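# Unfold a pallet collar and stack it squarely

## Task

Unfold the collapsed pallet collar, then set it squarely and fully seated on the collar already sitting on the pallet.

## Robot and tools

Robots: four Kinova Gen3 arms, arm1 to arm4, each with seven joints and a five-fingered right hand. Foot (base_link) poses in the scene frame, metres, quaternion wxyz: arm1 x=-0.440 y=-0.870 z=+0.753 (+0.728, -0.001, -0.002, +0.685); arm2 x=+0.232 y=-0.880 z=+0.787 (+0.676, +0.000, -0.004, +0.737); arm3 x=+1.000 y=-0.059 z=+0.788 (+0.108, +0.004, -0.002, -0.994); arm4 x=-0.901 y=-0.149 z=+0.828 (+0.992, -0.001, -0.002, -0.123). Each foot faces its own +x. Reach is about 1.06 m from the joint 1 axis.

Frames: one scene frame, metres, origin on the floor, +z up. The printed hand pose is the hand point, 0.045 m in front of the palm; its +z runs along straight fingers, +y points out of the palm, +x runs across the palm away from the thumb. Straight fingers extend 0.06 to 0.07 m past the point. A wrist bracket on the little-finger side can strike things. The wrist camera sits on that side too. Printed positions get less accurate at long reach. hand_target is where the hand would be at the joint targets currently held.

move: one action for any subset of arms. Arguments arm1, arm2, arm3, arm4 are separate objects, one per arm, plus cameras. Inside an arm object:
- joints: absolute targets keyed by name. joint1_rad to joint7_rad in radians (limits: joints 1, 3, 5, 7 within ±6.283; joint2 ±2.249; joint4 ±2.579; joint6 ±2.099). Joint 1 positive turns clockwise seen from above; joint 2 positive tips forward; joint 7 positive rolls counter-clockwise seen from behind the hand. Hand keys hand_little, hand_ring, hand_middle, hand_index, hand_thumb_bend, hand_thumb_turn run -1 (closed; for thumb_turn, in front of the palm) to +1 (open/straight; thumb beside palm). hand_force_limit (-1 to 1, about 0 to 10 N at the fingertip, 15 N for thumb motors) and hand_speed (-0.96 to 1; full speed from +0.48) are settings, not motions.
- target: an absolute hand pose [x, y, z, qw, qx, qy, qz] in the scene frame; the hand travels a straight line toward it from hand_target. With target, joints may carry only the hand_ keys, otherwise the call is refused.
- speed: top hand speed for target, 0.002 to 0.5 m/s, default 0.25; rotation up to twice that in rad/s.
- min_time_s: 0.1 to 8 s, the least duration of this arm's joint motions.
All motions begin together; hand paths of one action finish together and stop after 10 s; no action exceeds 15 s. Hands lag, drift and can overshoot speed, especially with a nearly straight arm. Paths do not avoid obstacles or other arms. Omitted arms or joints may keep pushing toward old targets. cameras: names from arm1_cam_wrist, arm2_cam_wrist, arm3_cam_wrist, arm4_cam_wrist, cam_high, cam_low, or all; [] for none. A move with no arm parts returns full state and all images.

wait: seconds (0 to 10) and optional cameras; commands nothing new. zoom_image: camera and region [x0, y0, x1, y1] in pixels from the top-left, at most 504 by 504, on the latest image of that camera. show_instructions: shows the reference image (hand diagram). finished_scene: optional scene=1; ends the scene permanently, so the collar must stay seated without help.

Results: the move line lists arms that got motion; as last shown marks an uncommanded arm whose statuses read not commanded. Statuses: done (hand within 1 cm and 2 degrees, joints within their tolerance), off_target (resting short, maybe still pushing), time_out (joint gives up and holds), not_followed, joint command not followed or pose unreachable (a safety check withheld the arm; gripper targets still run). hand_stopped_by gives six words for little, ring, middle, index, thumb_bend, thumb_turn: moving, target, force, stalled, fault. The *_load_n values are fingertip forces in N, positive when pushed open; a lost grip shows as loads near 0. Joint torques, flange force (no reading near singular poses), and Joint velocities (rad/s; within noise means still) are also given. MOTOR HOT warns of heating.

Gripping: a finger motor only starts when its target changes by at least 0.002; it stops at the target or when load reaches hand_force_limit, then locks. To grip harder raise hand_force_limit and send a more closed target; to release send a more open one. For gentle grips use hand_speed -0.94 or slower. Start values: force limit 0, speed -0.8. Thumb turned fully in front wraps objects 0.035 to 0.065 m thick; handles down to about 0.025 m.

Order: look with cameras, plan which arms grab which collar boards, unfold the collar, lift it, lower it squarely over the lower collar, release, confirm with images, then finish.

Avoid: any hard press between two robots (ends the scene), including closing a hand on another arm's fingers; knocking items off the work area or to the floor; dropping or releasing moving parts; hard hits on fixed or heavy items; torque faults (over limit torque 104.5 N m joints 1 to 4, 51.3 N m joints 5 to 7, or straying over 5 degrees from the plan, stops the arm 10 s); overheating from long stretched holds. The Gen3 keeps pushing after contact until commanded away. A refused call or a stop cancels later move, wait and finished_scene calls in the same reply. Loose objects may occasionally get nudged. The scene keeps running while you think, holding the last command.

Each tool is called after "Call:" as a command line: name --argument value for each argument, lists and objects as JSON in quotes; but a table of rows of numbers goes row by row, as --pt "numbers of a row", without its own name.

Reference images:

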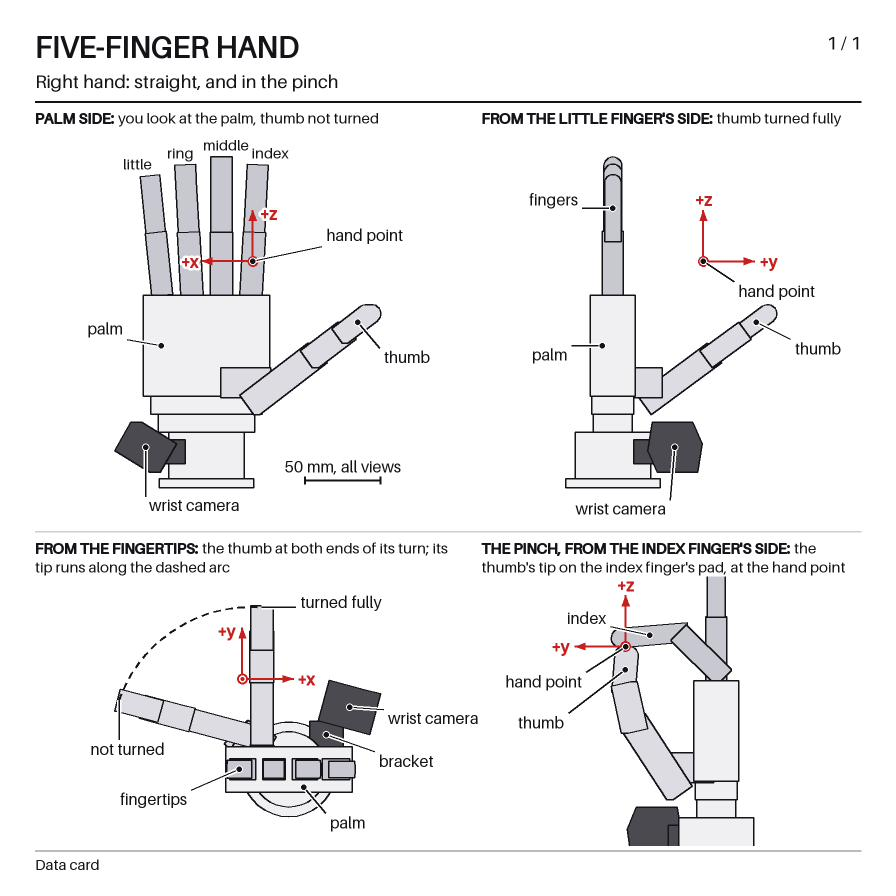

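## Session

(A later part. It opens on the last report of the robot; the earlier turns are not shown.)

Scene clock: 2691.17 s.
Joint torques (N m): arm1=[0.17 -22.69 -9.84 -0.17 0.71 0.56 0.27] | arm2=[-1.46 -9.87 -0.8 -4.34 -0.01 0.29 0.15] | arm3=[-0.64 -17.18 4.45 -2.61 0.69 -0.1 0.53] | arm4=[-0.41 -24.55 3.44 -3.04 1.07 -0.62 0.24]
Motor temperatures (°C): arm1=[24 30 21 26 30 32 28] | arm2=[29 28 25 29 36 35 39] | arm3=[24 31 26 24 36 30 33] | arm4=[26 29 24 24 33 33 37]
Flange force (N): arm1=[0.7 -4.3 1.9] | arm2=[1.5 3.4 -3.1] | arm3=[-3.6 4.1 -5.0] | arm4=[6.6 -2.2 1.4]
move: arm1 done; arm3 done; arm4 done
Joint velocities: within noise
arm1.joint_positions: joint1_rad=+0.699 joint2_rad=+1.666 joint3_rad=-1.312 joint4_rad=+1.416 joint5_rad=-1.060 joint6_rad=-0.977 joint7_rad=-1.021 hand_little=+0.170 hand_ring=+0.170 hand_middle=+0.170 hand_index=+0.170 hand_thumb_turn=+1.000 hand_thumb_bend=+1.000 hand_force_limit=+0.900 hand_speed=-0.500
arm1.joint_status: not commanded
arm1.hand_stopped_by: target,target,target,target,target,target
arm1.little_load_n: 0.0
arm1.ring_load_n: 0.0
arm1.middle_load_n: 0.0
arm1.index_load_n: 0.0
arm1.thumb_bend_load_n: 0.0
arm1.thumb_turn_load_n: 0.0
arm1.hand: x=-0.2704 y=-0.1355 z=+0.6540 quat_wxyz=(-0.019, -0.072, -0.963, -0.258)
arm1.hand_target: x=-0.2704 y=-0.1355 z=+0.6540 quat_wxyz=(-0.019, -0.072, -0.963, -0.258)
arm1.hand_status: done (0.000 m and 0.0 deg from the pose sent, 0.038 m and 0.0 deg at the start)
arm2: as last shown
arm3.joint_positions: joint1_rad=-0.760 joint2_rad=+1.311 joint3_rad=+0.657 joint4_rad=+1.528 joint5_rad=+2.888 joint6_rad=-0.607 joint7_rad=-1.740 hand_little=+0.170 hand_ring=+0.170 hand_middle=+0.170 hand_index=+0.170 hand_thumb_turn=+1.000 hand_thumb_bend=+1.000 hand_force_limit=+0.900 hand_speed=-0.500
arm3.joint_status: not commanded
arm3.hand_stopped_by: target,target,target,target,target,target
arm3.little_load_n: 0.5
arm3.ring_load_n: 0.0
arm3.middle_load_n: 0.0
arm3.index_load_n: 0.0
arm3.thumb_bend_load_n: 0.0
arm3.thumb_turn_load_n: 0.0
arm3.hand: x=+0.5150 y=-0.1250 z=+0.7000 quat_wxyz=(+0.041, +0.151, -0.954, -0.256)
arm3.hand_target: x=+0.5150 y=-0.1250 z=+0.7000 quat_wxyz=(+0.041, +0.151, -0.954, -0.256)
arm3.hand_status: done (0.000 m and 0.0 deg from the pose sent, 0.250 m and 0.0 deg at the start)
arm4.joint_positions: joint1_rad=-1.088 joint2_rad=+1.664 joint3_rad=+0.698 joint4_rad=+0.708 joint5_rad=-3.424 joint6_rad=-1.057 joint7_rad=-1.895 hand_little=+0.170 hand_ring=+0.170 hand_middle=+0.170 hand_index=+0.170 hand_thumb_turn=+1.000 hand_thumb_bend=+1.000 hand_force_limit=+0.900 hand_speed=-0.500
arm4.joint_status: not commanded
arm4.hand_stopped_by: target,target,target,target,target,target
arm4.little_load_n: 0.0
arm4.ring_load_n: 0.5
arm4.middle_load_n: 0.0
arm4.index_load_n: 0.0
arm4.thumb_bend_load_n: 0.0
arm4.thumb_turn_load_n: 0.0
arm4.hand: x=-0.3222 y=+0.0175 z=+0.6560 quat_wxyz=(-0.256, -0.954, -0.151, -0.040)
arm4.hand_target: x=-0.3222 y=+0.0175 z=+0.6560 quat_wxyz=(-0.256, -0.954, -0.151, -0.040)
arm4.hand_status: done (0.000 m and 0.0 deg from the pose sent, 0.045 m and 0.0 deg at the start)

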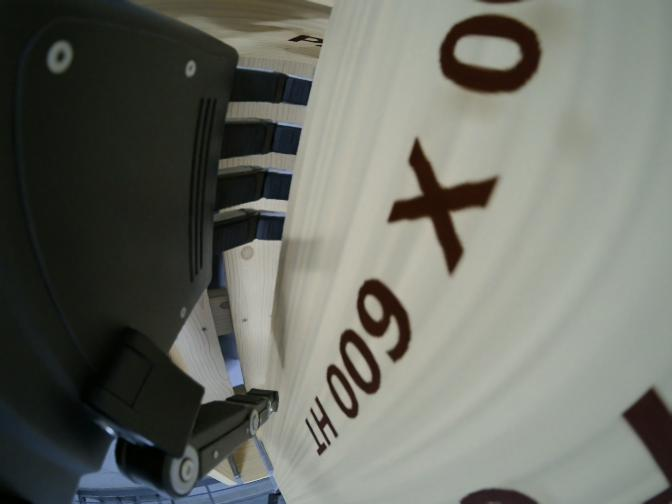

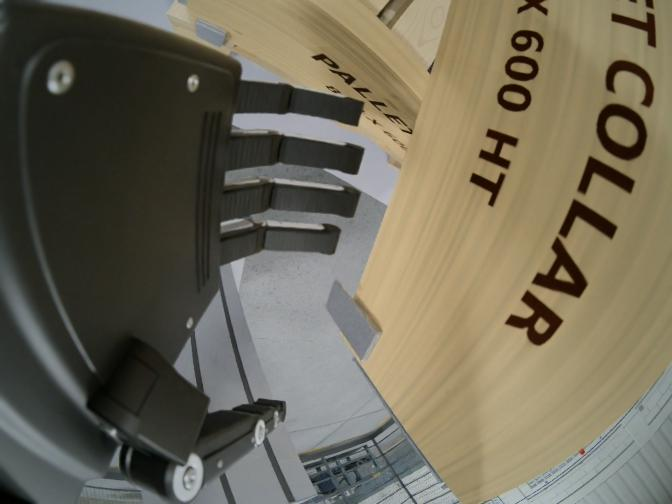

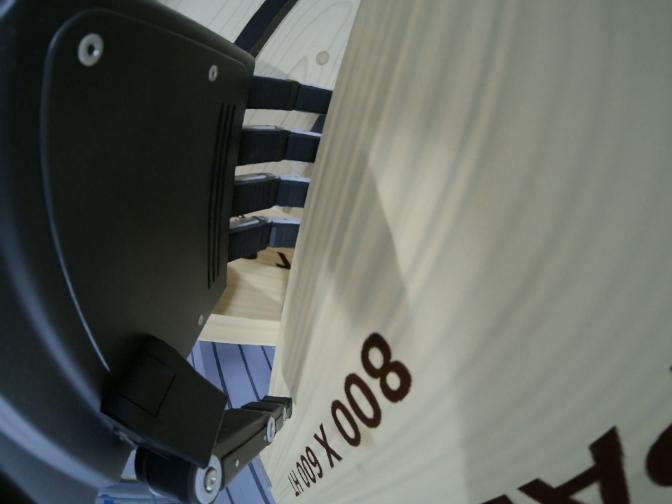

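Call:
move --arm3 '{"target": [0.5050, -0.0850, 0.662, -0.0405, -0.1511, 0.9540, 0.2556], "speed": 0.08}' --arm4 '{"target": [-0.3194, 0.0090, 0.656, 0.2556, 0.9540, 0.1511, 0.0405], "speed": 0.03}' --arm1 '{"target": [-0.2692, -0.1285, 0.654, 0.0193, 0.0718, 0.9632, 0.2581], "speed": 0.03}' --cameras '["arm1_cam_wrist", "arm3_cam_wrist", "arm4_cam_wrist"]'

Scene clock: 2711.33 s.
Joint torques (N m): arm1=[0.29 -23.07 -9.84 -0.36 0.79 0.64 0.3] | arm2=[-1.44 -9.92 -0.83 -4.42 0 0.28 0.12] | arm3=[-0.62 -17.15 4.44 -2.05 0.59 -0.06 0.54] | arm4=[2.87 -24.68 6.48 -1.82 3.07 -0.83 0.95]
Motor temperatures (°C): arm1=[24 30 21 25 30 32 28] | arm2=[29 28 25 29 36 35 39] | arm3=[24 31 26 24 35 30 33] | arm4=[26 29 24 24 33 33 37]
Flange force (N): arm1=[0.9 -4.6 1.6] | arm2=[1.5 3.6 -3.0] | arm3=[-3.1 3.8 -5.4] | arm4=[4.6 -8.4 0.5]
move: arm1 done; arm3 done; arm4 done
Joint velocities: within noise
arm1.joint_positions: joint1_rad=+0.687 joint2_rad=+1.667 joint3_rad=-1.315 joint4_rad=+1.386 joint5_rad=-1.074 joint6_rad=-0.970 joint7_rad=-1.001 hand_little=+0.170 hand_ring=+0.170 hand_middle=+0.170 hand_index=+0.170 hand_thumb_turn=+1.000 hand_thumb_bend=+1.000 hand_force_limit=+0.900 hand_speed=-0.500
arm1.joint_status: not commanded
arm1.hand_stopped_by: target,target,target,target,target,target
arm1.little_load_n: 0.0
arm1.ring_load_n: 0.0
arm1.middle_load_n: 0.0
arm1.index_load_n: 0.0
arm1.thumb_bend_load_n: 0.0
arm1.thumb_turn_load_n: 0.0
arm1.hand: x=-0.2692 y=-0.1285 z=+0.6540 quat_wxyz=(-0.019, -0.072, -0.963, -0.258)
arm1.hand_target: x=-0.2692 y=-0.1285 z=+0.6540 quat_wxyz=(-0.019, -0.072, -0.963, -0.258)
arm1.hand_status: done (0.000 m and 0.0 deg from the pose sent, 0.007 m and 0.0 deg at the start)
arm2: as last shown
arm3.joint_positions: joint1_rad=-0.678 joint2_rad=+1.378 joint3_rad=+0.629 joint4_rad=+1.531 joint5_rad=+2.883 joint6_rad=-0.504 joint7_rad=-1.706 hand_little=+0.170 hand_ring=+0.170 hand_middle=+0.170 hand_index=+0.170 hand_thumb_turn=+1.000 hand_thumb_bend=+1.000 hand_force_limit=+0.900 hand_speed=-0.500
arm3.joint_status: not commanded
arm3.hand_stopped_by: target,target,target,target,target,target
arm3.little_load_n: 0.0
arm3.ring_load_n: 0.0
arm3.middle_load_n: 0.0
arm3.index_load_n: 0.0
arm3.thumb_bend_load_n: 0.0
arm3.thumb_turn_load_n: 0.0
arm3.hand: x=+0.5050 y=-0.0850 z=+0.6620 quat_wxyz=(+0.041, +0.151, -0.954, -0.256)
arm3.hand_target: x=+0.5050 y=-0.0850 z=+0.6620 quat_wxyz=(+0.040, +0.151, -0.954, -0.256)
arm3.hand_status: done (0.000 m and 0.0 deg from the pose sent, 0.056 m and 0.0 deg at the start)
arm4.joint_positions: joint1_rad=-1.080 joint2_rad=+1.658 joint3_rad=+0.697 joint4_rad=+0.727 joint5_rad=-3.423 joint6_rad=-1.039 joint7_rad=-1.882 hand_little=+0.170 hand_ring=+0.170 hand_middle=+0.170 hand_index=+0.170 hand_thumb_turn=+1.000 hand_thumb_bend=+1.000 hand_force_limit=+0.900 hand_speed=-0.500
arm4.joint_status: not commanded
arm4.hand_stopped_by: target,target,target,target,target,target
arm4.little_load_n: 0.0
arm4.ring_load_n: 0.0
arm4.middle_load_n: 0.0
arm4.index_load_n: 0.0
arm4.thumb_bend_load_n: 0.0
arm4.thumb_turn_load_n: 0.0
arm4.hand: x=-0.3194 y=+0.0090 z=+0.6560 quat_wxyz=(-0.256, -0.954, -0.151, -0.040)
arm4.hand_target: x=-0.3194 y=+0.0090 z=+0.6560 quat_wxyz=(-0.256, -0.954, -0.151, -0.040)
arm4.hand_status: done (0.000 m and 0.0 deg from the pose sent, 0.009 m and 0.0 deg at the start)

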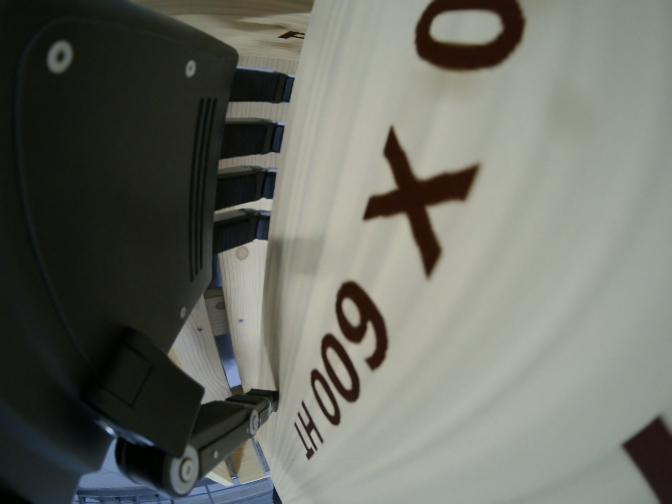

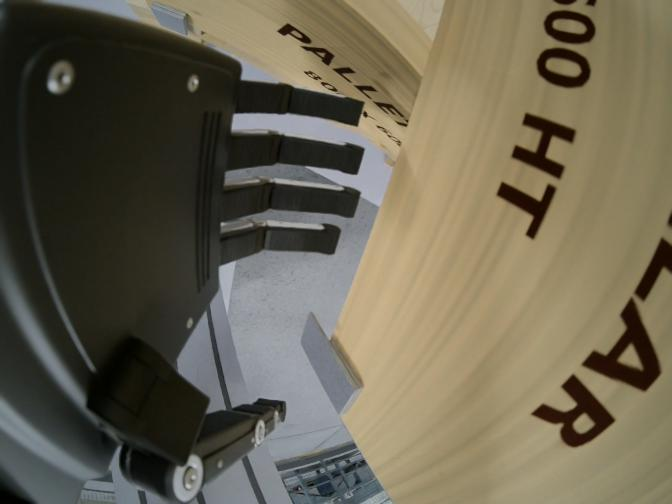

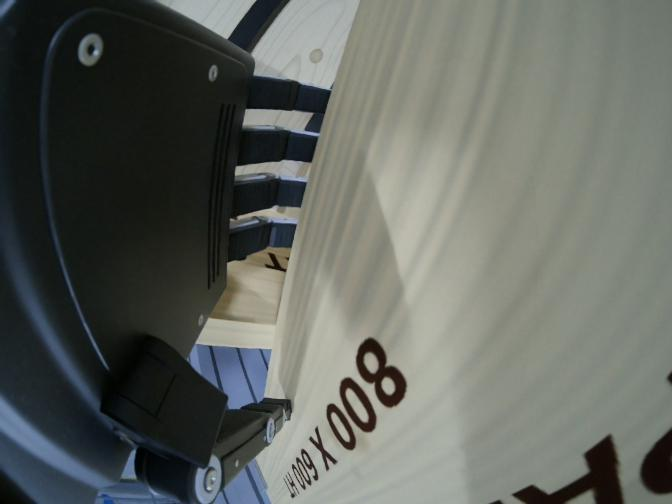

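Call:
move --arm3 '{"target": [0.4935, -0.0535, 0.657, -0.0449, -0.1677, 0.9512, 0.2549], "speed": 0.05}' --arm4 '{"target": [-0.3197, 0.0058, 0.656, 0.2571, 0.9597, 0.1093, 0.0293], "speed": 0.03}' --arm1 '{"target": [-0.2692, -0.1285, 0.659, 0.0193, 0.0718, 0.9632, 0.2581], "speed": 0.03}' --cameras '["arm3_cam_wrist", "arm4_cam_wrist"]'

Scene clock: 2729.07 s.
Joint torques (N m): arm1=[0.02 -23.6 -10.24 -0.43 1.02 0.85 0.39] | arm2=[-1.49 -9.88 -0.86 -4.41 -0.05 0.3 0.13] | arm3=[-0.61 -16.98 4.38 -1.98 0.51 0.02 0.52] | arm4=[-0.29 -24.82 2.99 -3.32 1.1 -0.7 0.23]
Motor temperatures (°C): arm1=[24 30 21 25 30 32 28] | arm2=[29 28 25 29 36 35 39] | arm3=[24 31 26 24 35 30 33] | arm4=[26 29 24 24 33 33 37]
Flange force (N): arm1=[0.7 -5.3 1.8] | arm2=[1.5 3.7 -2.9] | arm3=[-3.2 3.7 -5.7] | arm4=[6.4 -2.6 1.0]
move: arm1 done; arm3 done; arm4 done
Joint velocities: within noise
arm1.joint_positions: joint1_rad=+0.689 joint2_rad=+1.659 joint3_rad=-1.319 joint4_rad=+1.391 joint5_rad=-1.081 joint6_rad=-0.975 joint7_rad=-1.000 hand_little=+0.170 hand_ring=+0.170 hand_middle=+0.170 hand_index=+0.170 hand_thumb_turn=+1.000 hand_thumb_bend=+1.000 hand_force_limit=+0.900 hand_speed=-0.500
arm1.joint_status: not commanded
arm1.hand_stopped_by: target,target,target,target,target,target
arm1.little_load_n: 0.5
arm1.ring_load_n: 0.5
arm1.middle_load_n: 0.0
arm1.index_load_n: 0.0
arm1.thumb_bend_load_n: 0.0
arm1.thumb_turn_load_n: 0.0
arm1.hand: x=-0.2692 y=-0.1285 z=+0.6590 quat_wxyz=(-0.019, -0.072, -0.963, -0.258)
arm1.hand_target: x=-0.2692 y=-0.1285 z=+0.6590 quat_wxyz=(-0.019, -0.072, -0.963, -0.258)
arm1.hand_status: done (0.000 m and 0.0 deg from the pose sent, 0.005 m and 0.0 deg at the start)
arm2.joint_positions: joint1_rad=+1.034 joint2_rad=+0.345 joint3_rad=-0.428 joint4_rad=+2.170 joint5_rad=+0.225 joint6_rad=+0.676 joint7_rad=+0.652 hand_little=+1.000 hand_ring=+1.000 hand_middle=+1.000 hand_index=+1.000 hand_thumb_turn=-1.000 hand_thumb_bend=+0.300 hand_force_limit=+0.200 hand_speed=+0.000
arm2.joint_status: not commanded
arm2.hand_stopped_by: target,target,fault,target,target,target
arm2.little_load_n: 0.0
arm2.ring_load_n: 0.0
arm2.middle_load_n: 0.0
arm2.index_load_n: 0.0
arm2.thumb_bend_load_n: -0.5
arm2.thumb_turn_load_n: 0.0
arm2.hand: x=+0.4200 y=-0.7000 z=+0.9000 quat_wxyz=(+0.000, +0.990, +0.144, +0.000)
arm2.hand_target: x=+0.4200 y=-0.7000 z=+0.9000 quat_wxyz=(+0.000, +0.990, +0.144, +0.000)
arm2.hand_status: not commanded
arm3.joint_positions: joint1_rad=-0.618 joint2_rad=+1.378 joint3_rad=+0.614 joint4_rad=+1.565 joint5_rad=+2.906 joint6_rad=-0.420 joint7_rad=-1.647 hand_little=+0.170 hand_ring=+0.170 hand_middle=+0.170 hand_index=+0.170 hand_thumb_turn=+1.000 hand_thumb_bend=+1.000 hand_force_limit=+0.900 hand_speed=-0.500
arm3.joint_status: not commanded
arm3.hand_stopped_by: target,target,target,target,target,target
arm3.little_load_n: 0.0
arm3.ring_load_n: 0.0
arm3.middle_load_n: 0.0
arm3.index_load_n: 0.0
arm3.thumb_bend_load_n: 0.0
arm3.thumb_turn_load_n: 0.0
arm3.hand: x=+0.4935 y=-0.0535 z=+0.6570 quat_wxyz=(+0.045, +0.168, -0.951, -0.255)
arm3.hand_target: x=+0.4935 y=-0.0535 z=+0.6570 quat_wxyz=(+0.045, +0.168, -0.951, -0.255)
arm3.hand_status: done (0.000 m and 0.0 deg from the pose sent, 0.034 m and 2.0 deg at the start)
arm4.joint_positions: joint1_rad=-1.032 joint2_rad=+1.693 joint3_rad=+0.710 joint4_rad=+0.604 joint5_rad=-3.436 joint6_rad=-1.148 joint7_rad=-1.953 hand_little=+0.170 hand_ring=+0.170 hand_middle=+0.170 hand_index=+0.170 hand_thumb_turn=+1.000 hand_thumb_bend=+1.000 hand_force_limit=+0.900 hand_speed=-0.500
arm4.joint_status: not commanded
arm4.hand_stopped_by: target,target,target,target,target,target
arm4.little_load_n: 0.0
arm4.ring_load_n: 0.0
arm4.middle_load_n: 0.0
arm4.index_load_n: 0.0
arm4.thumb_bend_load_n: 0.0
arm4.thumb_turn_load_n: 0.0
arm4.hand: x=-0.3197 y=+0.0058 z=+0.6560 quat_wxyz=(-0.257, -0.960, -0.109, -0.029)
arm4.hand_target: x=-0.3197 y=+0.0058 z=+0.6560 quat_wxyz=(-0.257, -0.960, -0.109, -0.029)
arm4.hand_status: done (0.000 m and 0.0 deg from the pose sent, 0.003 m and 5.0 deg at the start)

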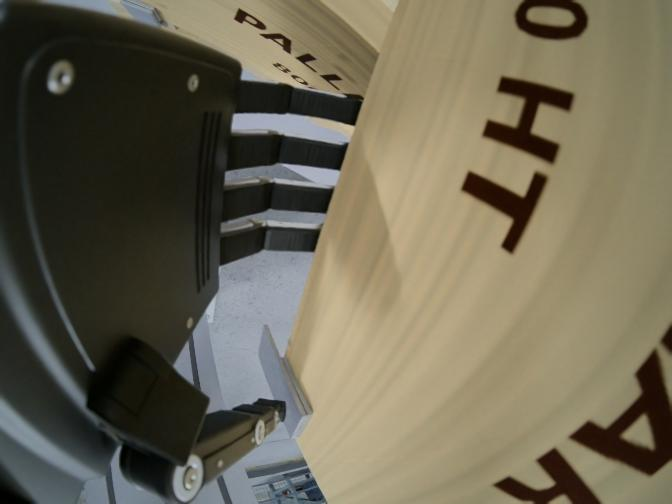

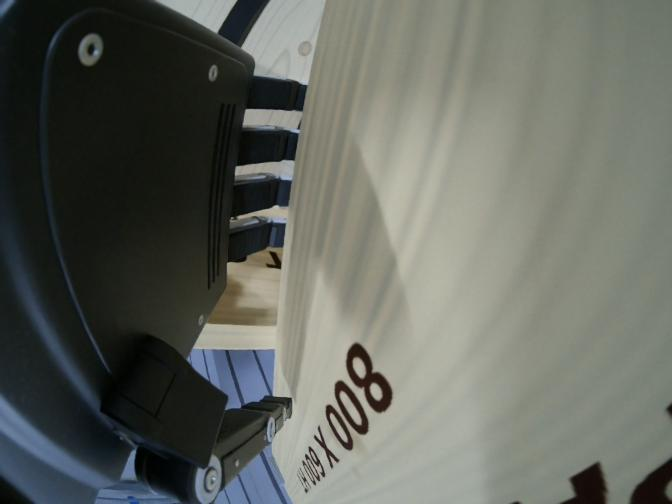

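Call:
move --arm3 '{"joints": {"hand_thumb_bend": 0.3, "hand_speed": -0.3}}' --cameras '["arm3_cam_wrist"]'

Scene clock: 2743.23 s.
Joint torques (N m): arm1=[0.02 -23.59 -10.24 -0.44 0.95 0.78 0.38] | arm2=[-1.52 -9.85 -0.81 -4.43 -0.07 0.28 0.11] | arm3=[-0.62 -16.96 4.37 -1.93 0.49 0 0.53] | arm4=[-0.28 -24.9 3.02 -3.29 1.08 -0.67 0.24]
Motor temperatures (°C): arm1=[24 30 22 25 30 32 28] | arm2=[29 28 25 29 36 35 39] | arm3=[24 31 26 24 35 30 33] | arm4=[26 29 24 24 33 33 37]
Flange force (N): arm1=[0.7 -5.5 1.9] | arm2=[1.5 3.8 -3.1] | arm3=[-3.0 3.7 -5.6] | arm4=[7.0 -3.0 1.1]
move: arm3 done
Joint velocities: within noise
arm1, arm2, arm4: as last shown
arm1.little_load_n: 0.0
arm1.ring_load_n: 0.0
arm2.ring_load_n: -0.5
arm2.thumb_bend_load_n: 0.0
arm3.joint_positions: joint1_rad=-0.618 joint2_rad=+1.378 joint3_rad=+0.614 joint4_rad=+1.565 joint5_rad=+2.906 joint6_rad=-0.420 joint7_rad=-1.647 hand_little=+0.170 hand_ring=+0.170 hand_middle=+0.170 hand_index=+0.170 hand_thumb_turn=+1.000 hand_thumb_bend=+0.300 hand_force_limit=+0.900 hand_speed=-0.300
arm3.joint_status: all done
arm3.hand_stopped_by: target,target,target,target,target,target
arm3.little_load_n: 0.0
arm3.ring_load_n: 0.0
arm3.middle_load_n: 0.0
arm3.index_load_n: 0.5
arm3.thumb_bend_load_n: 0.0
arm3.thumb_turn_load_n: 0.0
arm3.hand: x=+0.4935 y=-0.0535 z=+0.6570 quat_wxyz=(+0.045, +0.168, -0.951, -0.255)
arm3.hand_target: x=+0.4935 y=-0.0535 z=+0.6570 quat_wxyz=(+0.045, +0.168, -0.951, -0.255)
arm3.hand_status: not commanded

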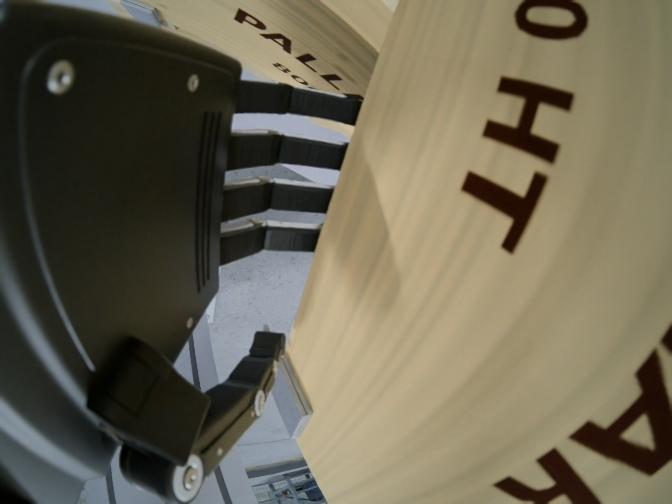

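Call:
move --arm3 '{"target": [0.4888, -0.0552, 0.657, -0.0449, -0.1677, 0.9512, 0.2549], "speed": 0.03, "joints": {"hand_thumb_bend": 1.0}}'

Call:
move --arm3 '{"target": [0.4854, -0.0459, 0.657, -0.0449, -0.1677, 0.9512, 0.2549], "speed": 0.03}' --cameras '["arm3_cam_wrist"]'

Scene clock: 2756.40 s.
Joint torques (N m): arm1=[-0.05 -23.5 -10.16 -0.34 0.97 0.84 0.44] | arm2=[-1.46 -9.8 -0.89 -4.3 -0.06 0.27 0.13] | arm3=[-0.58 -17.13 4.41 -2.05 0.5 0.01 0.54] | arm4=[-0.29 -24.86 3.01 -3.28 1.11 -0.69 0.26]
Motor temperatures (°C): arm1=[24 30 22 25 30 32 28] | arm2=[29 28 25 29 36 35 39] | arm3=[24 31 26 24 35 30 33] | arm4=[26 29 24 24 33 33 37]
Flange force (N): arm1=[0.7 -5.3 1.8] | arm2=[1.7 3.5 -3.3] | arm3=[-3.3 3.6 -5.6] | arm4=[6.9 -2.9 1.1]
move: arm3 done
Joint velocities: within noise
arm1, arm2, arm4: as last shown
arm1.little_load_n: 0.5
arm2.ring_load_n: 0.0
arm3.joint_positions: joint1_rad=-0.614 joint2_rad=+1.381 joint3_rad=+0.617 joint4_rad=+1.546 joint5_rad=+2.907 joint6_rad=-0.435 joint7_rad=-1.647 hand_little=+0.170 hand_ring=+0.170 hand_middle=+0.170 hand_index=+0.170 hand_thumb_turn=+1.000 hand_thumb_bend=+1.000 hand_force_limit=+0.900 hand_speed=-0.300
arm3.joint_status: all done
arm3.hand_stopped_by: target,target,target,target,target,target
arm3.little_load_n: 0.0
arm3.ring_load_n: 0.5
arm3.middle_load_n: 0.0
arm3.index_load_n: 0.0
arm3.thumb_bend_load_n: 0.0
arm3.thumb_turn_load_n: 0.5
arm3.hand: x=+0.4888 y=-0.0552 z=+0.6570 quat_wxyz=(+0.045, +0.168, -0.951, -0.255)
arm3.hand_target: x=+0.4888 y=-0.0552 z=+0.6570 quat_wxyz=(+0.045, +0.168, -0.951, -0.255)
arm3.hand_status: done (0.000 m and 0.0 deg from the pose sent, 0.005 m and 0.0 deg at the start)
pictures: none

Scene clock: 2757.37 s.
Joint torques (N m): arm1=[0.2 -22.88 -9.79 -0.28 0.67 0.59 0.25] | arm2=[-1.54 -9.85 -0.76 -4.39 -0.05 0.26 0.13] | arm3=[1.25 -17.19 7.25 -1.63 1.69 0.24 1.18] | arm4=[-0.34 -24.81 3 -3.24 1.1 -0.69 0.29]
Motor temperatures (°C): arm1=[24 30 22 25 30 32 28] | arm2=[29 28 25 29 36 35 39] | arm3=[24 31 26 24 35 30 33] | arm4=[26 29 24 24 33 33 37]
Flange force (N): arm1=[0.7 -4.2 1.9] | arm2=[1.6 3.8 -3.3] | arm3=[-3.8 -1.8 -6.2] | arm4=[7.3 -3.0 1.1]
move: arm3 done
Joint velocities: within noise
arm1, arm2, arm4: as last shown
arm1.little_load_n: 0.0
arm3.joint_positions: joint1_rad=-0.594 joint2_rad=+1.380 joint3_rad=+0.615 joint4_rad=+1.549 joint5_rad=+2.912 joint6_rad=-0.423 joint7_rad=-1.634 hand_little=+0.170 hand_ring=+0.170 hand_middle=+0.170 hand_index=+0.170 hand_thumb_turn=+1.000 hand_thumb_bend=+1.000 hand_force_limit=+0.900 hand_speed=-0.300
arm3.joint_status: not commanded
arm3.hand_stopped_by: target,target,target,target,target,target
arm3.little_load_n: 0.0
arm3.ring_load_n: 0.0
arm3.middle_load_n: 0.0
arm3.index_load_n: 0.0
arm3.thumb_bend_load_n: 0.0
arm3.thumb_turn_load_n: 0.0
arm3.hand: x=+0.4854 y=-0.0459 z=+0.6570 quat_wxyz=(+0.045, +0.168, -0.951, -0.255)
arm3.hand_target: x=+0.4854 y=-0.0459 z=+0.6570 quat_wxyz=(+0.045, +0.168, -0.951, -0.255)
arm3.hand_status: done (0.000 m and 0.0 deg from the pose sent, 0.010 m and 0.0 deg at the start)
arm4.index_load_n: 0.5

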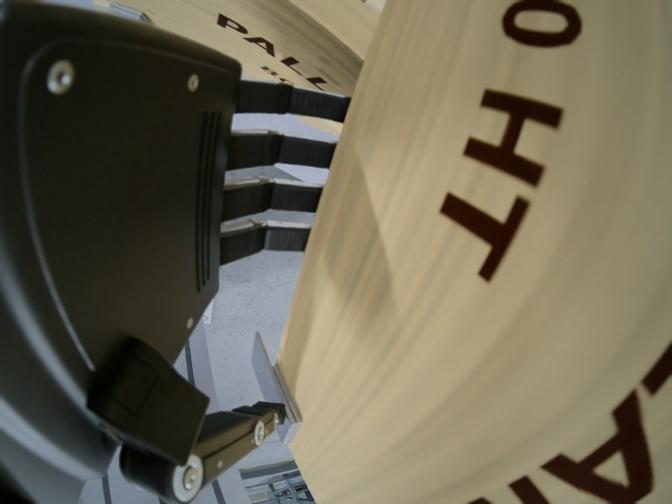

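Call:
move --arm3 '{"target": [0.4820, -0.0600, 0.657, -0.0449, -0.1677, 0.9512, 0.2549], "speed": 0.03, "joints": {"hand_thumb_bend": 0.6}}'

Call:
move --arm3 '{"target": [0.4783, -0.0498, 0.657, -0.0449, -0.1677, 0.9512, 0.2549], "speed": 0.03}' --cameras '["arm3_cam_wrist"]'

Scene clock: 2780.43 s.
Joint torques (N m): arm1=[0.32 -22.86 -9.77 -0.29 0.61 0.6 0.28] | arm2=[-1.51 -9.92 -0.86 -4.3 -0.06 0.26 0.13] | arm3=[-0.58 -17.33 4.46 -2.18 0.54 0.02 0.54] | arm4=[-0.26 -24.83 2.98 -3.32 1.05 -0.68 0.25]
Motor temperatures (°C): arm1=[24 30 21 25 30 32 28] | arm2=[29 28 25 29 36 35 39] | arm3=[24 31 26 24 35 30 33] | arm4=[26 29 24 25 32 33 37]
Flange force (N): arm1=[1.0 -4.3 1.9] | arm2=[1.9 3.5 -3.1] | arm3=[-3.3 3.6 -5.6] | arm4=[6.5 -2.7 1.0]
move: arm3 done
Joint velocities: within noise
arm1, arm2, arm4: as last shown
arm3.joint_positions: joint1_rad=-0.612 joint2_rad=+1.387 joint3_rad=+0.621 joint4_rad=+1.515 joint5_rad=+2.908 joint6_rad=-0.460 joint7_rad=-1.651 hand_little=+0.170 hand_ring=+0.170 hand_middle=+0.170 hand_index=+0.170 hand_thumb_turn=+1.000 hand_thumb_bend=+0.600 hand_force_limit=+0.900 hand_speed=-0.300
arm3.joint_status: all done
arm3.hand_stopped_by: target,target,target,target,target,target
arm3.little_load_n: -0.5
arm3.ring_load_n: 0.0
arm3.middle_load_n: 0.0
arm3.index_load_n: 0.0
arm3.thumb_bend_load_n: 0.0
arm3.thumb_turn_load_n: 0.0
arm3.hand: x=+0.4820 y=-0.0600 z=+0.6570 quat_wxyz=(+0.045, +0.168, -0.951, -0.255)
arm3.hand_target: x=+0.4820 y=-0.0600 z=+0.6570 quat_wxyz=(+0.045, +0.168, -0.951, -0.255)
arm3.hand_status: done (0.000 m and 0.0 deg from the pose sent, 0.015 m and 0.0 deg at the start)
arm4.index_load_n: 0.0
pictures: none

Scene clock: 2781.40 s.
Joint torques (N m): arm1=[0.21 -22.9 -9.82 -0.31 0.63 0.6 0.21] | arm2=[-1.5 -9.86 -0.81 -4.38 -0.08 0.3 0.08] | arm3=[-0.57 -17.36 4.43 -2.2 0.54 0.03 0.53] | arm4=[-0.33 -24.87 3.04 -3.29 1.12 -0.69 0.24]
Motor temperatures (°C): arm1=[24 30 21 25 30 32 28] | arm2=[29 28 25 29 36 35 39] | arm3=[24 31 26 24 35 30 33] | arm4=[26 29 24 25 32 33 37]
Flange force (N): arm1=[0.7 -4.3 1.9] | arm2=[1.6 3.8 -3.1] | arm3=[-3.3 3.5 -5.6] | arm4=[6.9 -2.9 1.2]
move: arm3 done
Joint velocities: within noise
arm1, arm2, arm4: as last shown
arm2.middle_load_n: 0.5
arm3.joint_positions: joint1_rad=-0.591 joint2_rad=+1.386 joint3_rad=+0.619 joint4_rad=+1.518 joint5_rad=+2.913 joint6_rad=-0.448 joint7_rad=-1.636 hand_little=+0.170 hand_ring=+0.170 hand_middle=+0.170 hand_index=+0.170 hand_thumb_turn=+1.000 hand_thumb_bend=+0.600 hand_force_limit=+0.900 hand_speed=-0.300
arm3.joint_status: not commanded
arm3.hand_stopped_by: target,target,target,target,target,target
arm3.little_load_n: 0.0
arm3.ring_load_n: 0.0
arm3.middle_load_n: 0.0
arm3.index_load_n: 0.0
arm3.thumb_bend_load_n: 0.0
arm3.thumb_turn_load_n: 0.0
arm3.hand: x=+0.4783 y=-0.0498 z=+0.6570 quat_wxyz=(+0.045, +0.168, -0.951, -0.255)
arm3.hand_target: x=+0.4783 y=-0.0498 z=+0.6570 quat_wxyz=(+0.045, +0.168, -0.951, -0.255)
arm3.hand_status: done (0.000 m and 0.0 deg from the pose sent, 0.011 m and 0.0 deg at the start)
arm4.index_load_n: 0.5

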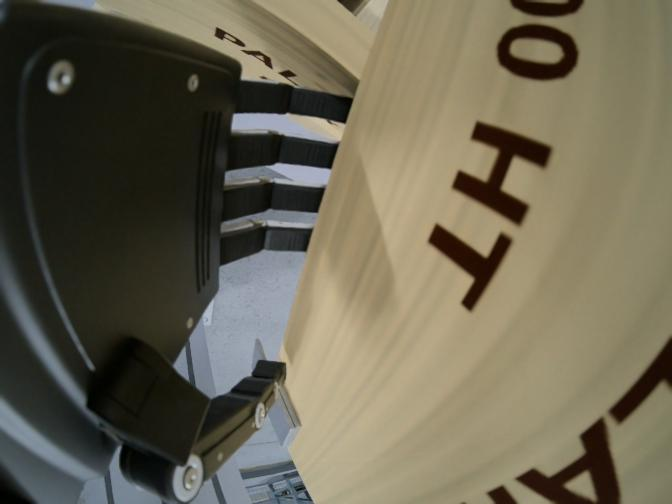

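Call:
move --arm3 '{"target": [0.4766, -0.0451, 0.657, -0.0449, -0.1677, 0.9512, 0.2549], "speed": 0.03}'

Call:
move --arm3 '{"target": [0.4752, -0.0413, 0.657, -0.0449, -0.1677, 0.9512, 0.2549], "speed": 0.03}' --cameras '["arm3_cam_wrist"]'

Scene clock: 2787.67 s.
Joint torques (N m): arm1=[0.25 -22.97 -9.74 -0.25 0.65 0.55 0.27] | arm2=[-1.47 -9.81 -0.81 -4.34 -0.05 0.3 0.14] | arm3=[2.41 -16.24 7.36 -1.8 1.4 0.66 0.8] | arm4=[-0.32 -24.86 2.98 -3.25 1.12 -0.69 0.3]
Motor temperatures (°C): arm1=[24 30 21 25 30 32 28] | arm2=[29 28 25 29 36 35 39] | arm3=[24 31 26 24 35 30 33] | arm4=[26 29 24 25 32 33 37]
Flange force (N): arm1=[0.8 -4.1 2.1] | arm2=[1.5 3.6 -3.2] | arm3=[-4.5 -1.8 -10.2] | arm4=[7.3 -3.1 1.2]
move: arm3 done
Joint velocities: within noise
arm1, arm2, arm4: as last shown
arm2.middle_load_n: 0.0
arm3.joint_positions: joint1_rad=-0.581 joint2_rad=+1.386 joint3_rad=+0.619 joint4_rad=+1.519 joint5_rad=+2.915 joint6_rad=-0.442 joint7_rad=-1.630 hand_little=+0.170 hand_ring=+0.170 hand_middle=+0.170 hand_index=+0.170 hand_thumb_turn=+1.000 hand_thumb_bend=+0.600 hand_force_limit=+0.900 hand_speed=-0.300
arm3.joint_status: not commanded
arm3.hand_stopped_by: target,target,target,target,target,target
arm3.little_load_n: 0.0
arm3.ring_load_n: 0.0
arm3.middle_load_n: 0.0
arm3.index_load_n: 0.0
arm3.thumb_bend_load_n: 0.0
arm3.thumb_turn_load_n: 0.0
arm3.hand: x=+0.4766 y=-0.0451 z=+0.6570 quat_wxyz=(+0.045, +0.168, -0.951, -0.255)
arm3.hand_target: x=+0.4766 y=-0.0451 z=+0.6570 quat_wxyz=(+0.045, +0.168, -0.951, -0.255)
arm3.hand_status: done (0.000 m and 0.0 deg from the pose sent, 0.005 m and 0.0 deg at the start)
arm4.index_load_n: 0.0
pictures: none

Scene clock: 2788.63 s.
Joint torques (N m): arm1=[0.25 -22.9 -9.78 -0.31 0.68 0.57 0.26] | arm2=[-1.55 -9.86 -0.87 -4.32 -0.06 0.28 0.1] | arm3=[4.24 -16.29 9.87 -1.77 2.35 1.09 1.18] | arm4=[-0.36 -24.82 3.06 -3.3 1.11 -0.7 0.28]
Motor temperatures (°C): arm1=[24 30 21 25 30 32 28] | arm2=[29 28 25 29 36 35 39] | arm3=[24 31 26 24 35 30 33] | arm4=[26 29 24 25 32 33 37]
Flange force (N): arm1=[0.8 -4.2 1.8] | arm2=[1.8 3.8 -3.2] | arm3=[-5.7 -6.3 -11.6] | arm4=[6.7 -2.7 1.1]
move: arm3 done
Joint velocities: within noise
arm1, arm2, arm4: as last shown
arm3.joint_positions: joint1_rad=-0.573 joint2_rad=+1.385 joint3_rad=+0.618 joint4_rad=+1.519 joint5_rad=+2.917 joint6_rad=-0.438 joint7_rad=-1.625 hand_little=+0.170 hand_ring=+0.170 hand_middle=+0.170 hand_index=+0.170 hand_thumb_turn=+1.000 hand_thumb_bend=+0.600 hand_force_limit=+0.900 hand_speed=-0.300
arm3.joint_status: not commanded
arm3.hand_stopped_by: target,target,target,target,target,target
arm3.little_load_n: 0.0
arm3.ring_load_n: 0.0
arm3.middle_load_n: 0.0
arm3.index_load_n: 0.0
arm3.thumb_bend_load_n: 0.0
arm3.thumb_turn_load_n: -0.5
arm3.hand: x=+0.4752 y=-0.0413 z=+0.6570 quat_wxyz=(+0.045, +0.168, -0.951, -0.255)
arm3.hand_target: x=+0.4752 y=-0.0413 z=+0.6570 quat_wxyz=(+0.045, +0.168, -0.951, -0.255)
arm3.hand_status: done (0.000 m and 0.0 deg from the pose sent, 0.004 m and 0.0 deg at the start)

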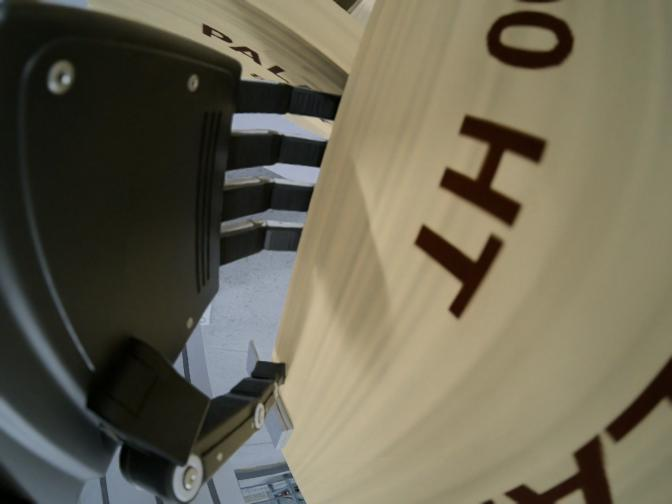

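Call:
move --arm3 '{"target": [0.4770, -0.0455, 0.657, -0.0338, -0.1261, 0.9576, 0.2566], "speed": 0.03}' --cameras '["arm3_cam_wrist"]'

Scene clock: 2796.37 s.
Joint torques (N m): arm1=[0.26 -22.95 -9.81 -0.24 0.68 0.59 0.29] | arm2=[-1.47 -9.85 -0.85 -4.46 -0.05 0.3 0.14] | arm3=[0.45 -18.26 6.27 -3.32 1.08 0.81 0.59] | arm4=[-0.29 -24.84 2.96 -3.26 1.11 -0.7 0.25]
Motor temperatures (°C): arm1=[24 30 21 25 30 32 28] | arm2=[29 28 25 29 36 35 39] | arm3=[24 31 26 24 35 29 33] | arm4=[26 29 24 25 32 33 37]
Flange force (N): arm1=[0.9 -4.2 2.1] | arm2=[1.3 3.7 -2.9] | arm3=[-6.3 1.5 -6.7] | arm4=[6.9 -2.9 1.1]
move: arm3 done
Joint velocities: within noise
arm1.joint_positions: joint1_rad=+0.689 joint2_rad=+1.659 joint3_rad=-1.319 joint4_rad=+1.391 joint5_rad=-1.081 joint6_rad=-0.975 joint7_rad=-1.000 hand_little=+0.170 hand_ring=+0.170 hand_middle=+0.170 hand_index=+0.170 hand_thumb_turn=+1.000 hand_thumb_bend=+1.000 hand_force_limit=+0.900 hand_speed=-0.500
arm1.joint_status: not commanded
arm1.hand_stopped_by: target,target,target,target,target,target
arm1.little_load_n: 0.0
arm1.ring_load_n: 0.0
arm1.middle_load_n: 0.0
arm1.index_load_n: 0.0
arm1.thumb_bend_load_n: 0.0
arm1.thumb_turn_load_n: 0.0
arm1.hand: x=-0.2692 y=-0.1285 z=+0.6590 quat_wxyz=(-0.019, -0.072, -0.963, -0.258)
arm1.hand_target: x=-0.2692 y=-0.1285 z=+0.6590 quat_wxyz=(-0.019, -0.072, -0.963, -0.258)
arm1.hand_status: not commanded
arm2.joint_positions: joint1_rad=+1.034 joint2_rad=+0.345 joint3_rad=-0.428 joint4_rad=+2.170 joint5_rad=+0.225 joint6_rad=+0.676 joint7_rad=+0.652 hand_little=+1.000 hand_ring=+1.000 hand_middle=+1.000 hand_index=+1.000 hand_thumb_turn=-1.000 hand_thumb_bend=+0.300 hand_force_limit=+0.200 hand_speed=+0.000
arm2.joint_status: not commanded
arm2.hand_stopped_by: target,target,fault,target,target,target
arm2.little_load_n: 0.0
arm2.ring_load_n: 0.0
arm2.middle_load_n: 0.0
arm2.index_load_n: 0.0
arm2.thumb_bend_load_n: 0.0
arm2.thumb_turn_load_n: 0.0
arm2.hand: x=+0.4200 y=-0.7000 z=+0.9000 quat_wxyz=(+0.000, +0.990, +0.144, +0.000)
arm2.hand_target: x=+0.4200 y=-0.7000 z=+0.9000 quat_wxyz=(+0.000, +0.990, +0.144, +0.000)
arm2.hand_status: not commanded
arm3.joint_positions: joint1_rad=-0.566 joint2_rad=+1.404 joint3_rad=+0.637 joint4_rad=+1.447 joint5_rad=+2.890 joint6_rad=-0.537 joint7_rad=-1.680 hand_little=+0.170 hand_ring=+0.170 hand_middle=+0.170 hand_index=+0.170 hand_thumb_turn=+1.000 hand_thumb_bend=+0.600 hand_force_limit=+0.900 hand_speed=-0.300
arm3.joint_status: not commanded
arm3.hand_stopped_by: target,target,target,target,target,target
arm3.little_load_n: 0.5
arm3.ring_load_n: 0.0
arm3.middle_load_n: 0.0
arm3.index_load_n: 0.0
arm3.thumb_bend_load_n: -0.5
arm3.thumb_turn_load_n: 0.0
arm3.hand: x=+0.4770 y=-0.0455 z=+0.6570 quat_wxyz=(+0.034, +0.126, -0.958, -0.257)
arm3.hand_target: x=+0.4770 y=-0.0455 z=+0.6570 quat_wxyz=(+0.034, +0.126, -0.958, -0.257)
arm3.hand_status: done (0.000 m and 0.0 deg from the pose sent, 0.005 m and 5.0 deg at the start)
arm4.joint_positions: joint1_rad=-1.032 joint2_rad=+1.693 joint3_rad=+0.710 joint4_rad=+0.604 joint5_rad=-3.436 joint6_rad=-1.148 joint7_rad=-1.953 hand_little=+0.170 hand_ring=+0.170 hand_middle=+0.170 hand_index=+0.170 hand_thumb_turn=+1.000 hand_thumb_bend=+1.000 hand_force_limit=+0.900 hand_speed=-0.500
arm4.joint_status: not commanded
arm4.hand_stopped_by: target,target,target,target,target,target
arm4.little_load_n: 0.0
arm4.ring_load_n: 0.0
arm4.middle_load_n: 0.0
arm4.index_load_n: 0.0
arm4.thumb_bend_load_n: 0.0
arm4.thumb_turn_load_n: 0.5
arm4.hand: x=-0.3197 y=+0.0058 z=+0.6560 quat_wxyz=(-0.257, -0.960, -0.109, -0.029)
arm4.hand_target: x=-0.3197 y=+0.0058 z=+0.6560 quat_wxyz=(-0.257, -0.960, -0.109, -0.029)
arm4.hand_status: not commanded

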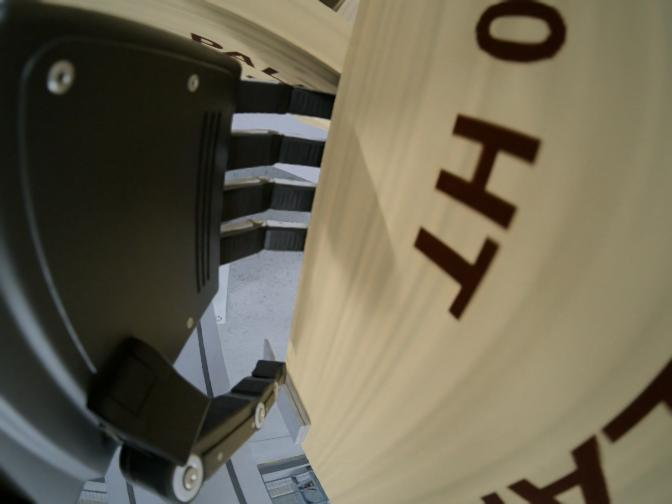

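Call:
move --arm3 '{"target": [0.4760, -0.0385, 0.657, -0.0338, -0.1261, 0.9576, 0.2566], "speed": 0.03}' --cameras '["arm3_cam_wrist"]'

Scene clock: 2800.70 s.
Joint torques (N m): arm1=[0.26 -22.84 -9.83 -0.2 0.69 0.6 0.23] | arm2=[-1.49 -9.96 -0.8 -4.36 -0.09 0.24 0.11] | arm3=[1.6 -19.17 8.58 -5.02 1.67 2.22 0.67] | arm4=[-0.31 -24.88 2.94 -3.26 1.07 -0.71 0.23]
Motor temperatures (°C): arm1=[24 30 21 25 30 32 28] | arm2=[29 28 25 29 36 35 39] | arm3=[24 31 26 24 35 29 33] | arm4=[26 29 24 25 32 33 37]
Flange force (N): arm1=[0.7 -3.7 2.1] | arm2=[1.8 3.5 -3.0] | arm3=[-10.6 -1.3 -8.5] | arm4=[7.2 -3.0 1.2]
move: arm3 done
Joint velocities: within noise
arm1, arm2, arm4: as last shown
arm3.joint_positions: joint1_rad=-0.555 joint2_rad=+1.402 joint3_rad=+0.635 joint4_rad=+1.454 joint5_rad=+2.892 joint6_rad=-0.526 joint7_rad=-1.670 hand_little=+0.170 hand_ring=+0.170 hand_middle=+0.170 hand_index=+0.170 hand_thumb_turn=+1.000 hand_thumb_bend=+0.600 hand_force_limit=+0.900 hand_speed=-0.300
arm3.joint_status: not commanded
arm3.hand_stopped_by: target,target,target,target,target,target
arm3.little_load_n: 0.0
arm3.ring_load_n: 0.0
arm3.middle_load_n: 0.0
arm3.index_load_n: 0.5
arm3.thumb_bend_load_n: 0.0
arm3.thumb_turn_load_n: 0.0
arm3.hand: x=+0.4760 y=-0.0385 z=+0.6570 quat_wxyz=(+0.034, +0.126, -0.958, -0.257)
arm3.hand_target: x=+0.4760 y=-0.0385 z=+0.6570 quat_wxyz=(+0.034, +0.126, -0.958, -0.257)
arm3.hand_status: done (0.000 m and 0.0 deg from the pose sent, 0.007 m and 0.0 deg at the start)
arm4.thumb_turn_load_n: 0.0

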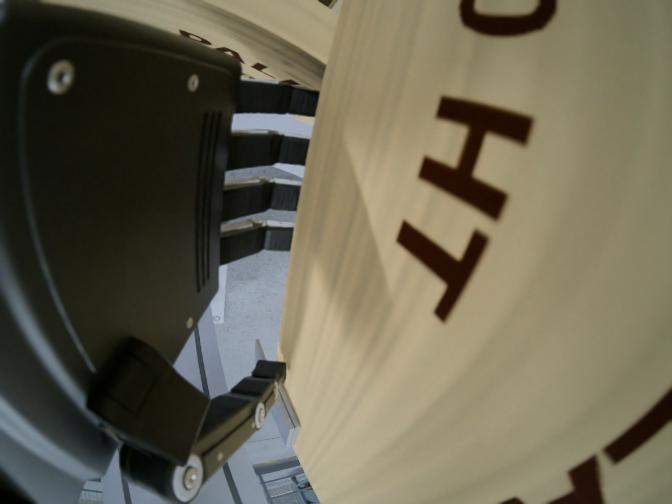

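Call:
move --arm3 '{"target": [0.4790, -0.0375, 0.660, -0.0338, -0.1261, 0.9576, 0.2566], "speed": 0.02, "joints": {"hand_little": 0.08, "hand_ring": 0.08, "hand_middle": 0.08, "hand_index": 0.08, "hand_speed": -0.85}}' --arm4 '{"target": [-0.3197, 0.0058, 0.659, 0.2571, 0.9597, 0.1093, 0.0293], "speed": 0.02, "joints": {"hand_little": 0.08, "hand_ring": 0.08, "hand_middle": 0.08, "hand_index": 0.08, "hand_speed": -0.85}}' --arm1 '{"target": [-0.2689, -0.1275, 0.657, 0.0193, 0.0718, 0.9632, 0.2581], "speed": 0.02, "joints": {"hand_little": 0.08, "hand_ring": 0.08, "hand_middle": 0.08, "hand_index": 0.08, "hand_speed": -0.85}}'

Call:
move --arm3 '{"target": [0.4790, -0.0375, 0.666, -0.0338, -0.1261, 0.9576, 0.2566], "speed": 0.02}' --arm4 '{"target": [-0.3197, 0.0058, 0.665, 0.2571, 0.9597, 0.1093, 0.0293], "speed": 0.02}' --arm1 '{"target": [-0.2689, -0.1275, 0.661, 0.0193, 0.0718, 0.9632, 0.2581], "speed": 0.02}'

Scene clock: 2811.80 s.
Joint torques (N m): arm1=[0.25 -22.81 -9.77 -0.17 0.64 0.6 0.3] | arm2=[-1.42 -9.96 -0.89 -4.38 -0.06 0.28 0.1] | arm3=[-0.4 -17.49 4.62 -2.2 0.66 -0.04 0.56] | arm4=[-0.31 -24.83 3.06 -3.29 1.11 -0.67 0.27]
Motor temperatures (°C): arm1=[24 30 21 25 30 32 28] | arm2=[29 28 25 29 36 35 39] | arm3=[24 31 26 24 35 30 33] | arm4=[26 29 24 25 32 33 37]
Flange force (N): arm1=[0.9 -4.0 1.9] | arm2=[1.7 3.4 -2.7] | arm3=[-3.2 3.3 -5.6] | arm4=[6.8 -2.8 1.0]
move: arm1 done; arm3 done; arm4 done
Joint velocities: within noise
arm1.joint_positions: joint1_rad=+0.687 joint2_rad=+1.662 joint3_rad=-1.317 joint4_rad=+1.385 joint5_rad=-1.080 joint6_rad=-0.972 joint7_rad=-0.997 hand_little=+0.080 hand_ring=+0.080 hand_middle=+0.080 hand_index=+0.080 hand_thumb_turn=+1.000 hand_thumb_bend=+1.000 hand_force_limit=+0.900 hand_speed=-0.850
arm1.joint_status: all done
arm1.hand_stopped_by: target,target,target,target,target,target
arm1.little_load_n: 0.0
arm1.ring_load_n: 0.5
arm1.middle_load_n: 0.0
arm1.index_load_n: 0.0
arm1.thumb_bend_load_n: 0.0
arm1.thumb_turn_load_n: 0.0
arm1.hand: x=-0.2689 y=-0.1275 z=+0.6570 quat_wxyz=(-0.019, -0.072, -0.963, -0.258)
arm1.hand_target: x=-0.2689 y=-0.1275 z=+0.6570 quat_wxyz=(-0.019, -0.072, -0.963, -0.258)
arm1.hand_status: done (0.000 m and 0.0 deg from the pose sent, 0.002 m and 0.0 deg at the start)
arm2: as last shown
arm3.joint_positions: joint1_rad=-0.558 joint2_rad=+1.393 joint3_rad=+0.635 joint4_rad=+1.470 joint5_rad=+2.893 joint6_rad=-0.518 joint7_rad=-1.668 hand_little=+0.080 hand_ring=+0.080 hand_middle=+0.080 hand_index=+0.080 hand_thumb_turn=+1.000 hand_thumb_bend=+0.600 hand_force_limit=+0.900 hand_speed=-0.850
arm3.joint_status: all done
arm3.hand_stopped_by: target,target,target,target,target,target
arm3.little_load_n: 0.0
arm3.ring_load_n: 0.0
arm3.middle_load_n: 0.0
arm3.index_load_n: 0.0
arm3.thumb_bend_load_n: -0.5
arm3.thumb_turn_load_n: 0.0
arm3.hand: x=+0.4790 y=-0.0375 z=+0.6600 quat_wxyz=(+0.034, +0.126, -0.958, -0.257)
arm3.hand_target: x=+0.4790 y=-0.0375 z=+0.6600 quat_wxyz=(+0.034, +0.126, -0.958, -0.257)
arm3.hand_status: done (0.000 m and 0.0 deg from the pose sent, 0.004 m and 0.0 deg at the start)
arm4.joint_positions: joint1_rad=-1.034 joint2_rad=+1.686 joint3_rad=+0.710 joint4_rad=+0.612 joint5_rad=-3.436 joint6_rad=-1.147 joint7_rad=-1.950 hand_little=+0.080 hand_ring=+0.080 hand_middle=+0.080 hand_index=+0.080 hand_thumb_turn=+1.000 hand_thumb_bend=+1.000 hand_force_limit=+0.900 hand_speed=-0.850
arm4.joint_status: all done
arm4.hand_stopped_by: target,target,target,target,target,target
arm4.little_load_n: 0.0
arm4.ring_load_n: 0.0
arm4.middle_load_n: 0.0
arm4.index_load_n: 0.0
arm4.thumb_bend_load_n: 0.0
arm4.thumb_turn_load_n: 0.0
arm4.hand: x=-0.3197 y=+0.0058 z=+0.6590 quat_wxyz=(-0.257, -0.960, -0.109, -0.029)
arm4.hand_target: x=-0.3197 y=+0.0058 z=+0.6590 quat_wxyz=(-0.257, -0.960, -0.109, -0.029)
arm4.hand_status: done (0.000 m and 0.0 deg from the pose sent, 0.003 m and 0.0 deg at the start)
pictures: none

Scene clock: 2812.77 s.
Joint torques (N m): arm1=[-0.13 -25.71 -11.66 0.51 1 0.87 0.34] | arm2=[-1.42 -9.86 -0.84 -4.41 0 0.33 0.11] | arm3=[-0.25 -24.75 11.87 -2.04 2.77 -0.75 0.53] | arm4=[-0.14 -28.03 5 -3.03 2.22 -1.81 0.25]
Motor temperatures (°C): arm1=[24 30 21 25 30 32 28] | arm2=[29 28 25 29 36 35 39] | arm3=[24 31 26 24 35 30 33] | arm4=[26 29 24 25 32 33 37]
Flange force (N): arm1=[0.1 -4.8 8.3] | arm2=[1.4 3.6 -2.9] | arm3=[-2.3 -6.8 11.6] | arm4=[8.8 -6.9 7.2]
move: arm1 done; arm3 done; arm4 done
Joint velocities: within noise
arm1.joint_positions: joint1_rad=+0.688 joint2_rad=+1.656 joint3_rad=-1.320 joint4_rad=+1.389 joint5_rad=-1.086 joint6_rad=-0.976 joint7_rad=-0.996 hand_little=+0.080 hand_ring=+0.080 hand_middle=+0.080 hand_index=+0.080 hand_thumb_turn=+1.000 hand_thumb_bend=+1.000 hand_force_limit=+0.900 hand_speed=-0.850
arm1.joint_status: not commanded
arm1.hand_stopped_by: target,target,target,target,target,target
arm1.little_load_n: 0.0
arm1.ring_load_n: 0.5
arm1.middle_load_n: 1.0
arm1.index_load_n: 4.0
arm1.thumb_bend_load_n: 0.0
arm1.thumb_turn_load_n: 0.0
arm1.hand: x=-0.2689 y=-0.1275 z=+0.6610 quat_wxyz=(-0.019, -0.072, -0.963, -0.258)
arm1.hand_target: x=-0.2689 y=-0.1275 z=+0.6610 quat_wxyz=(-0.019, -0.072, -0.963, -0.258)
arm1.hand_status: done (0.000 m and 0.0 deg from the pose sent, 0.004 m and 0.0 deg at the start)
arm2: as last shown
arm3.joint_positions: joint1_rad=-0.560 joint2_rad=+1.381 joint3_rad=+0.638 joint4_rad=+1.478 joint5_rad=+2.895 joint6_rad=-0.523 joint7_rad=-1.664 hand_little=+0.080 hand_ring=+0.081 hand_middle=+0.081 hand_index=+0.081 hand_thumb_turn=+1.000 hand_thumb_bend=+0.600 hand_force_limit=+0.900 hand_speed=-0.850
arm3.joint_status: not commanded
arm3.hand_stopped_by: target,target,target,target,target,target
arm3.little_load_n: 5.5
arm3.ring_load_n: 7.5
arm3.middle_load_n: 5.0
arm3.index_load_n: 6.0
arm3.thumb_bend_load_n: -0.5
arm3.thumb_turn_load_n: 0.0
arm3.hand: x=+0.4790 y=-0.0375 z=+0.6660 quat_wxyz=(+0.034, +0.126, -0.958, -0.257)
arm3.hand_target: x=+0.4790 y=-0.0375 z=+0.6660 quat_wxyz=(+0.034, +0.126, -0.958, -0.257)
arm3.hand_status: done (0.000 m and 0.0 deg from the pose sent, 0.006 m and 0.0 deg at the start)
arm4.joint_positions: joint1_rad=-1.038 joint2_rad=+1.673 joint3_rad=+0.710 joint4_rad=+0.628 joint5_rad=-3.435 joint6_rad=-1.145 joint7_rad=-1.944 hand_little=+0.080 hand_ring=+0.080 hand_middle=+0.080 hand_index=+0.080 hand_thumb_turn=+1.000 hand_thumb_bend=+1.000 hand_force_limit=+0.900 hand_speed=-0.850
arm4.joint_status: not commanded
arm4.hand_stopped_by: target,target,target,target,target,target
arm4.little_load_n: 0.0
arm4.ring_load_n: 1.0
arm4.middle_load_n: 2.0
arm4.index_load_n: 3.0
arm4.thumb_bend_load_n: 0.0
arm4.thumb_turn_load_n: 0.0
arm4.hand: x=-0.3197 y=+0.0058 z=+0.6650 quat_wxyz=(-0.257, -0.960, -0.109, -0.029)
arm4.hand_target: x=-0.3197 y=+0.0058 z=+0.6650 quat_wxyz=(-0.257, -0.960, -0.109, -0.029)
arm4.hand_status: done (0.000 m and 0.0 deg from the pose sent, 0.006 m and 0.0 deg at the start)
pictures: none


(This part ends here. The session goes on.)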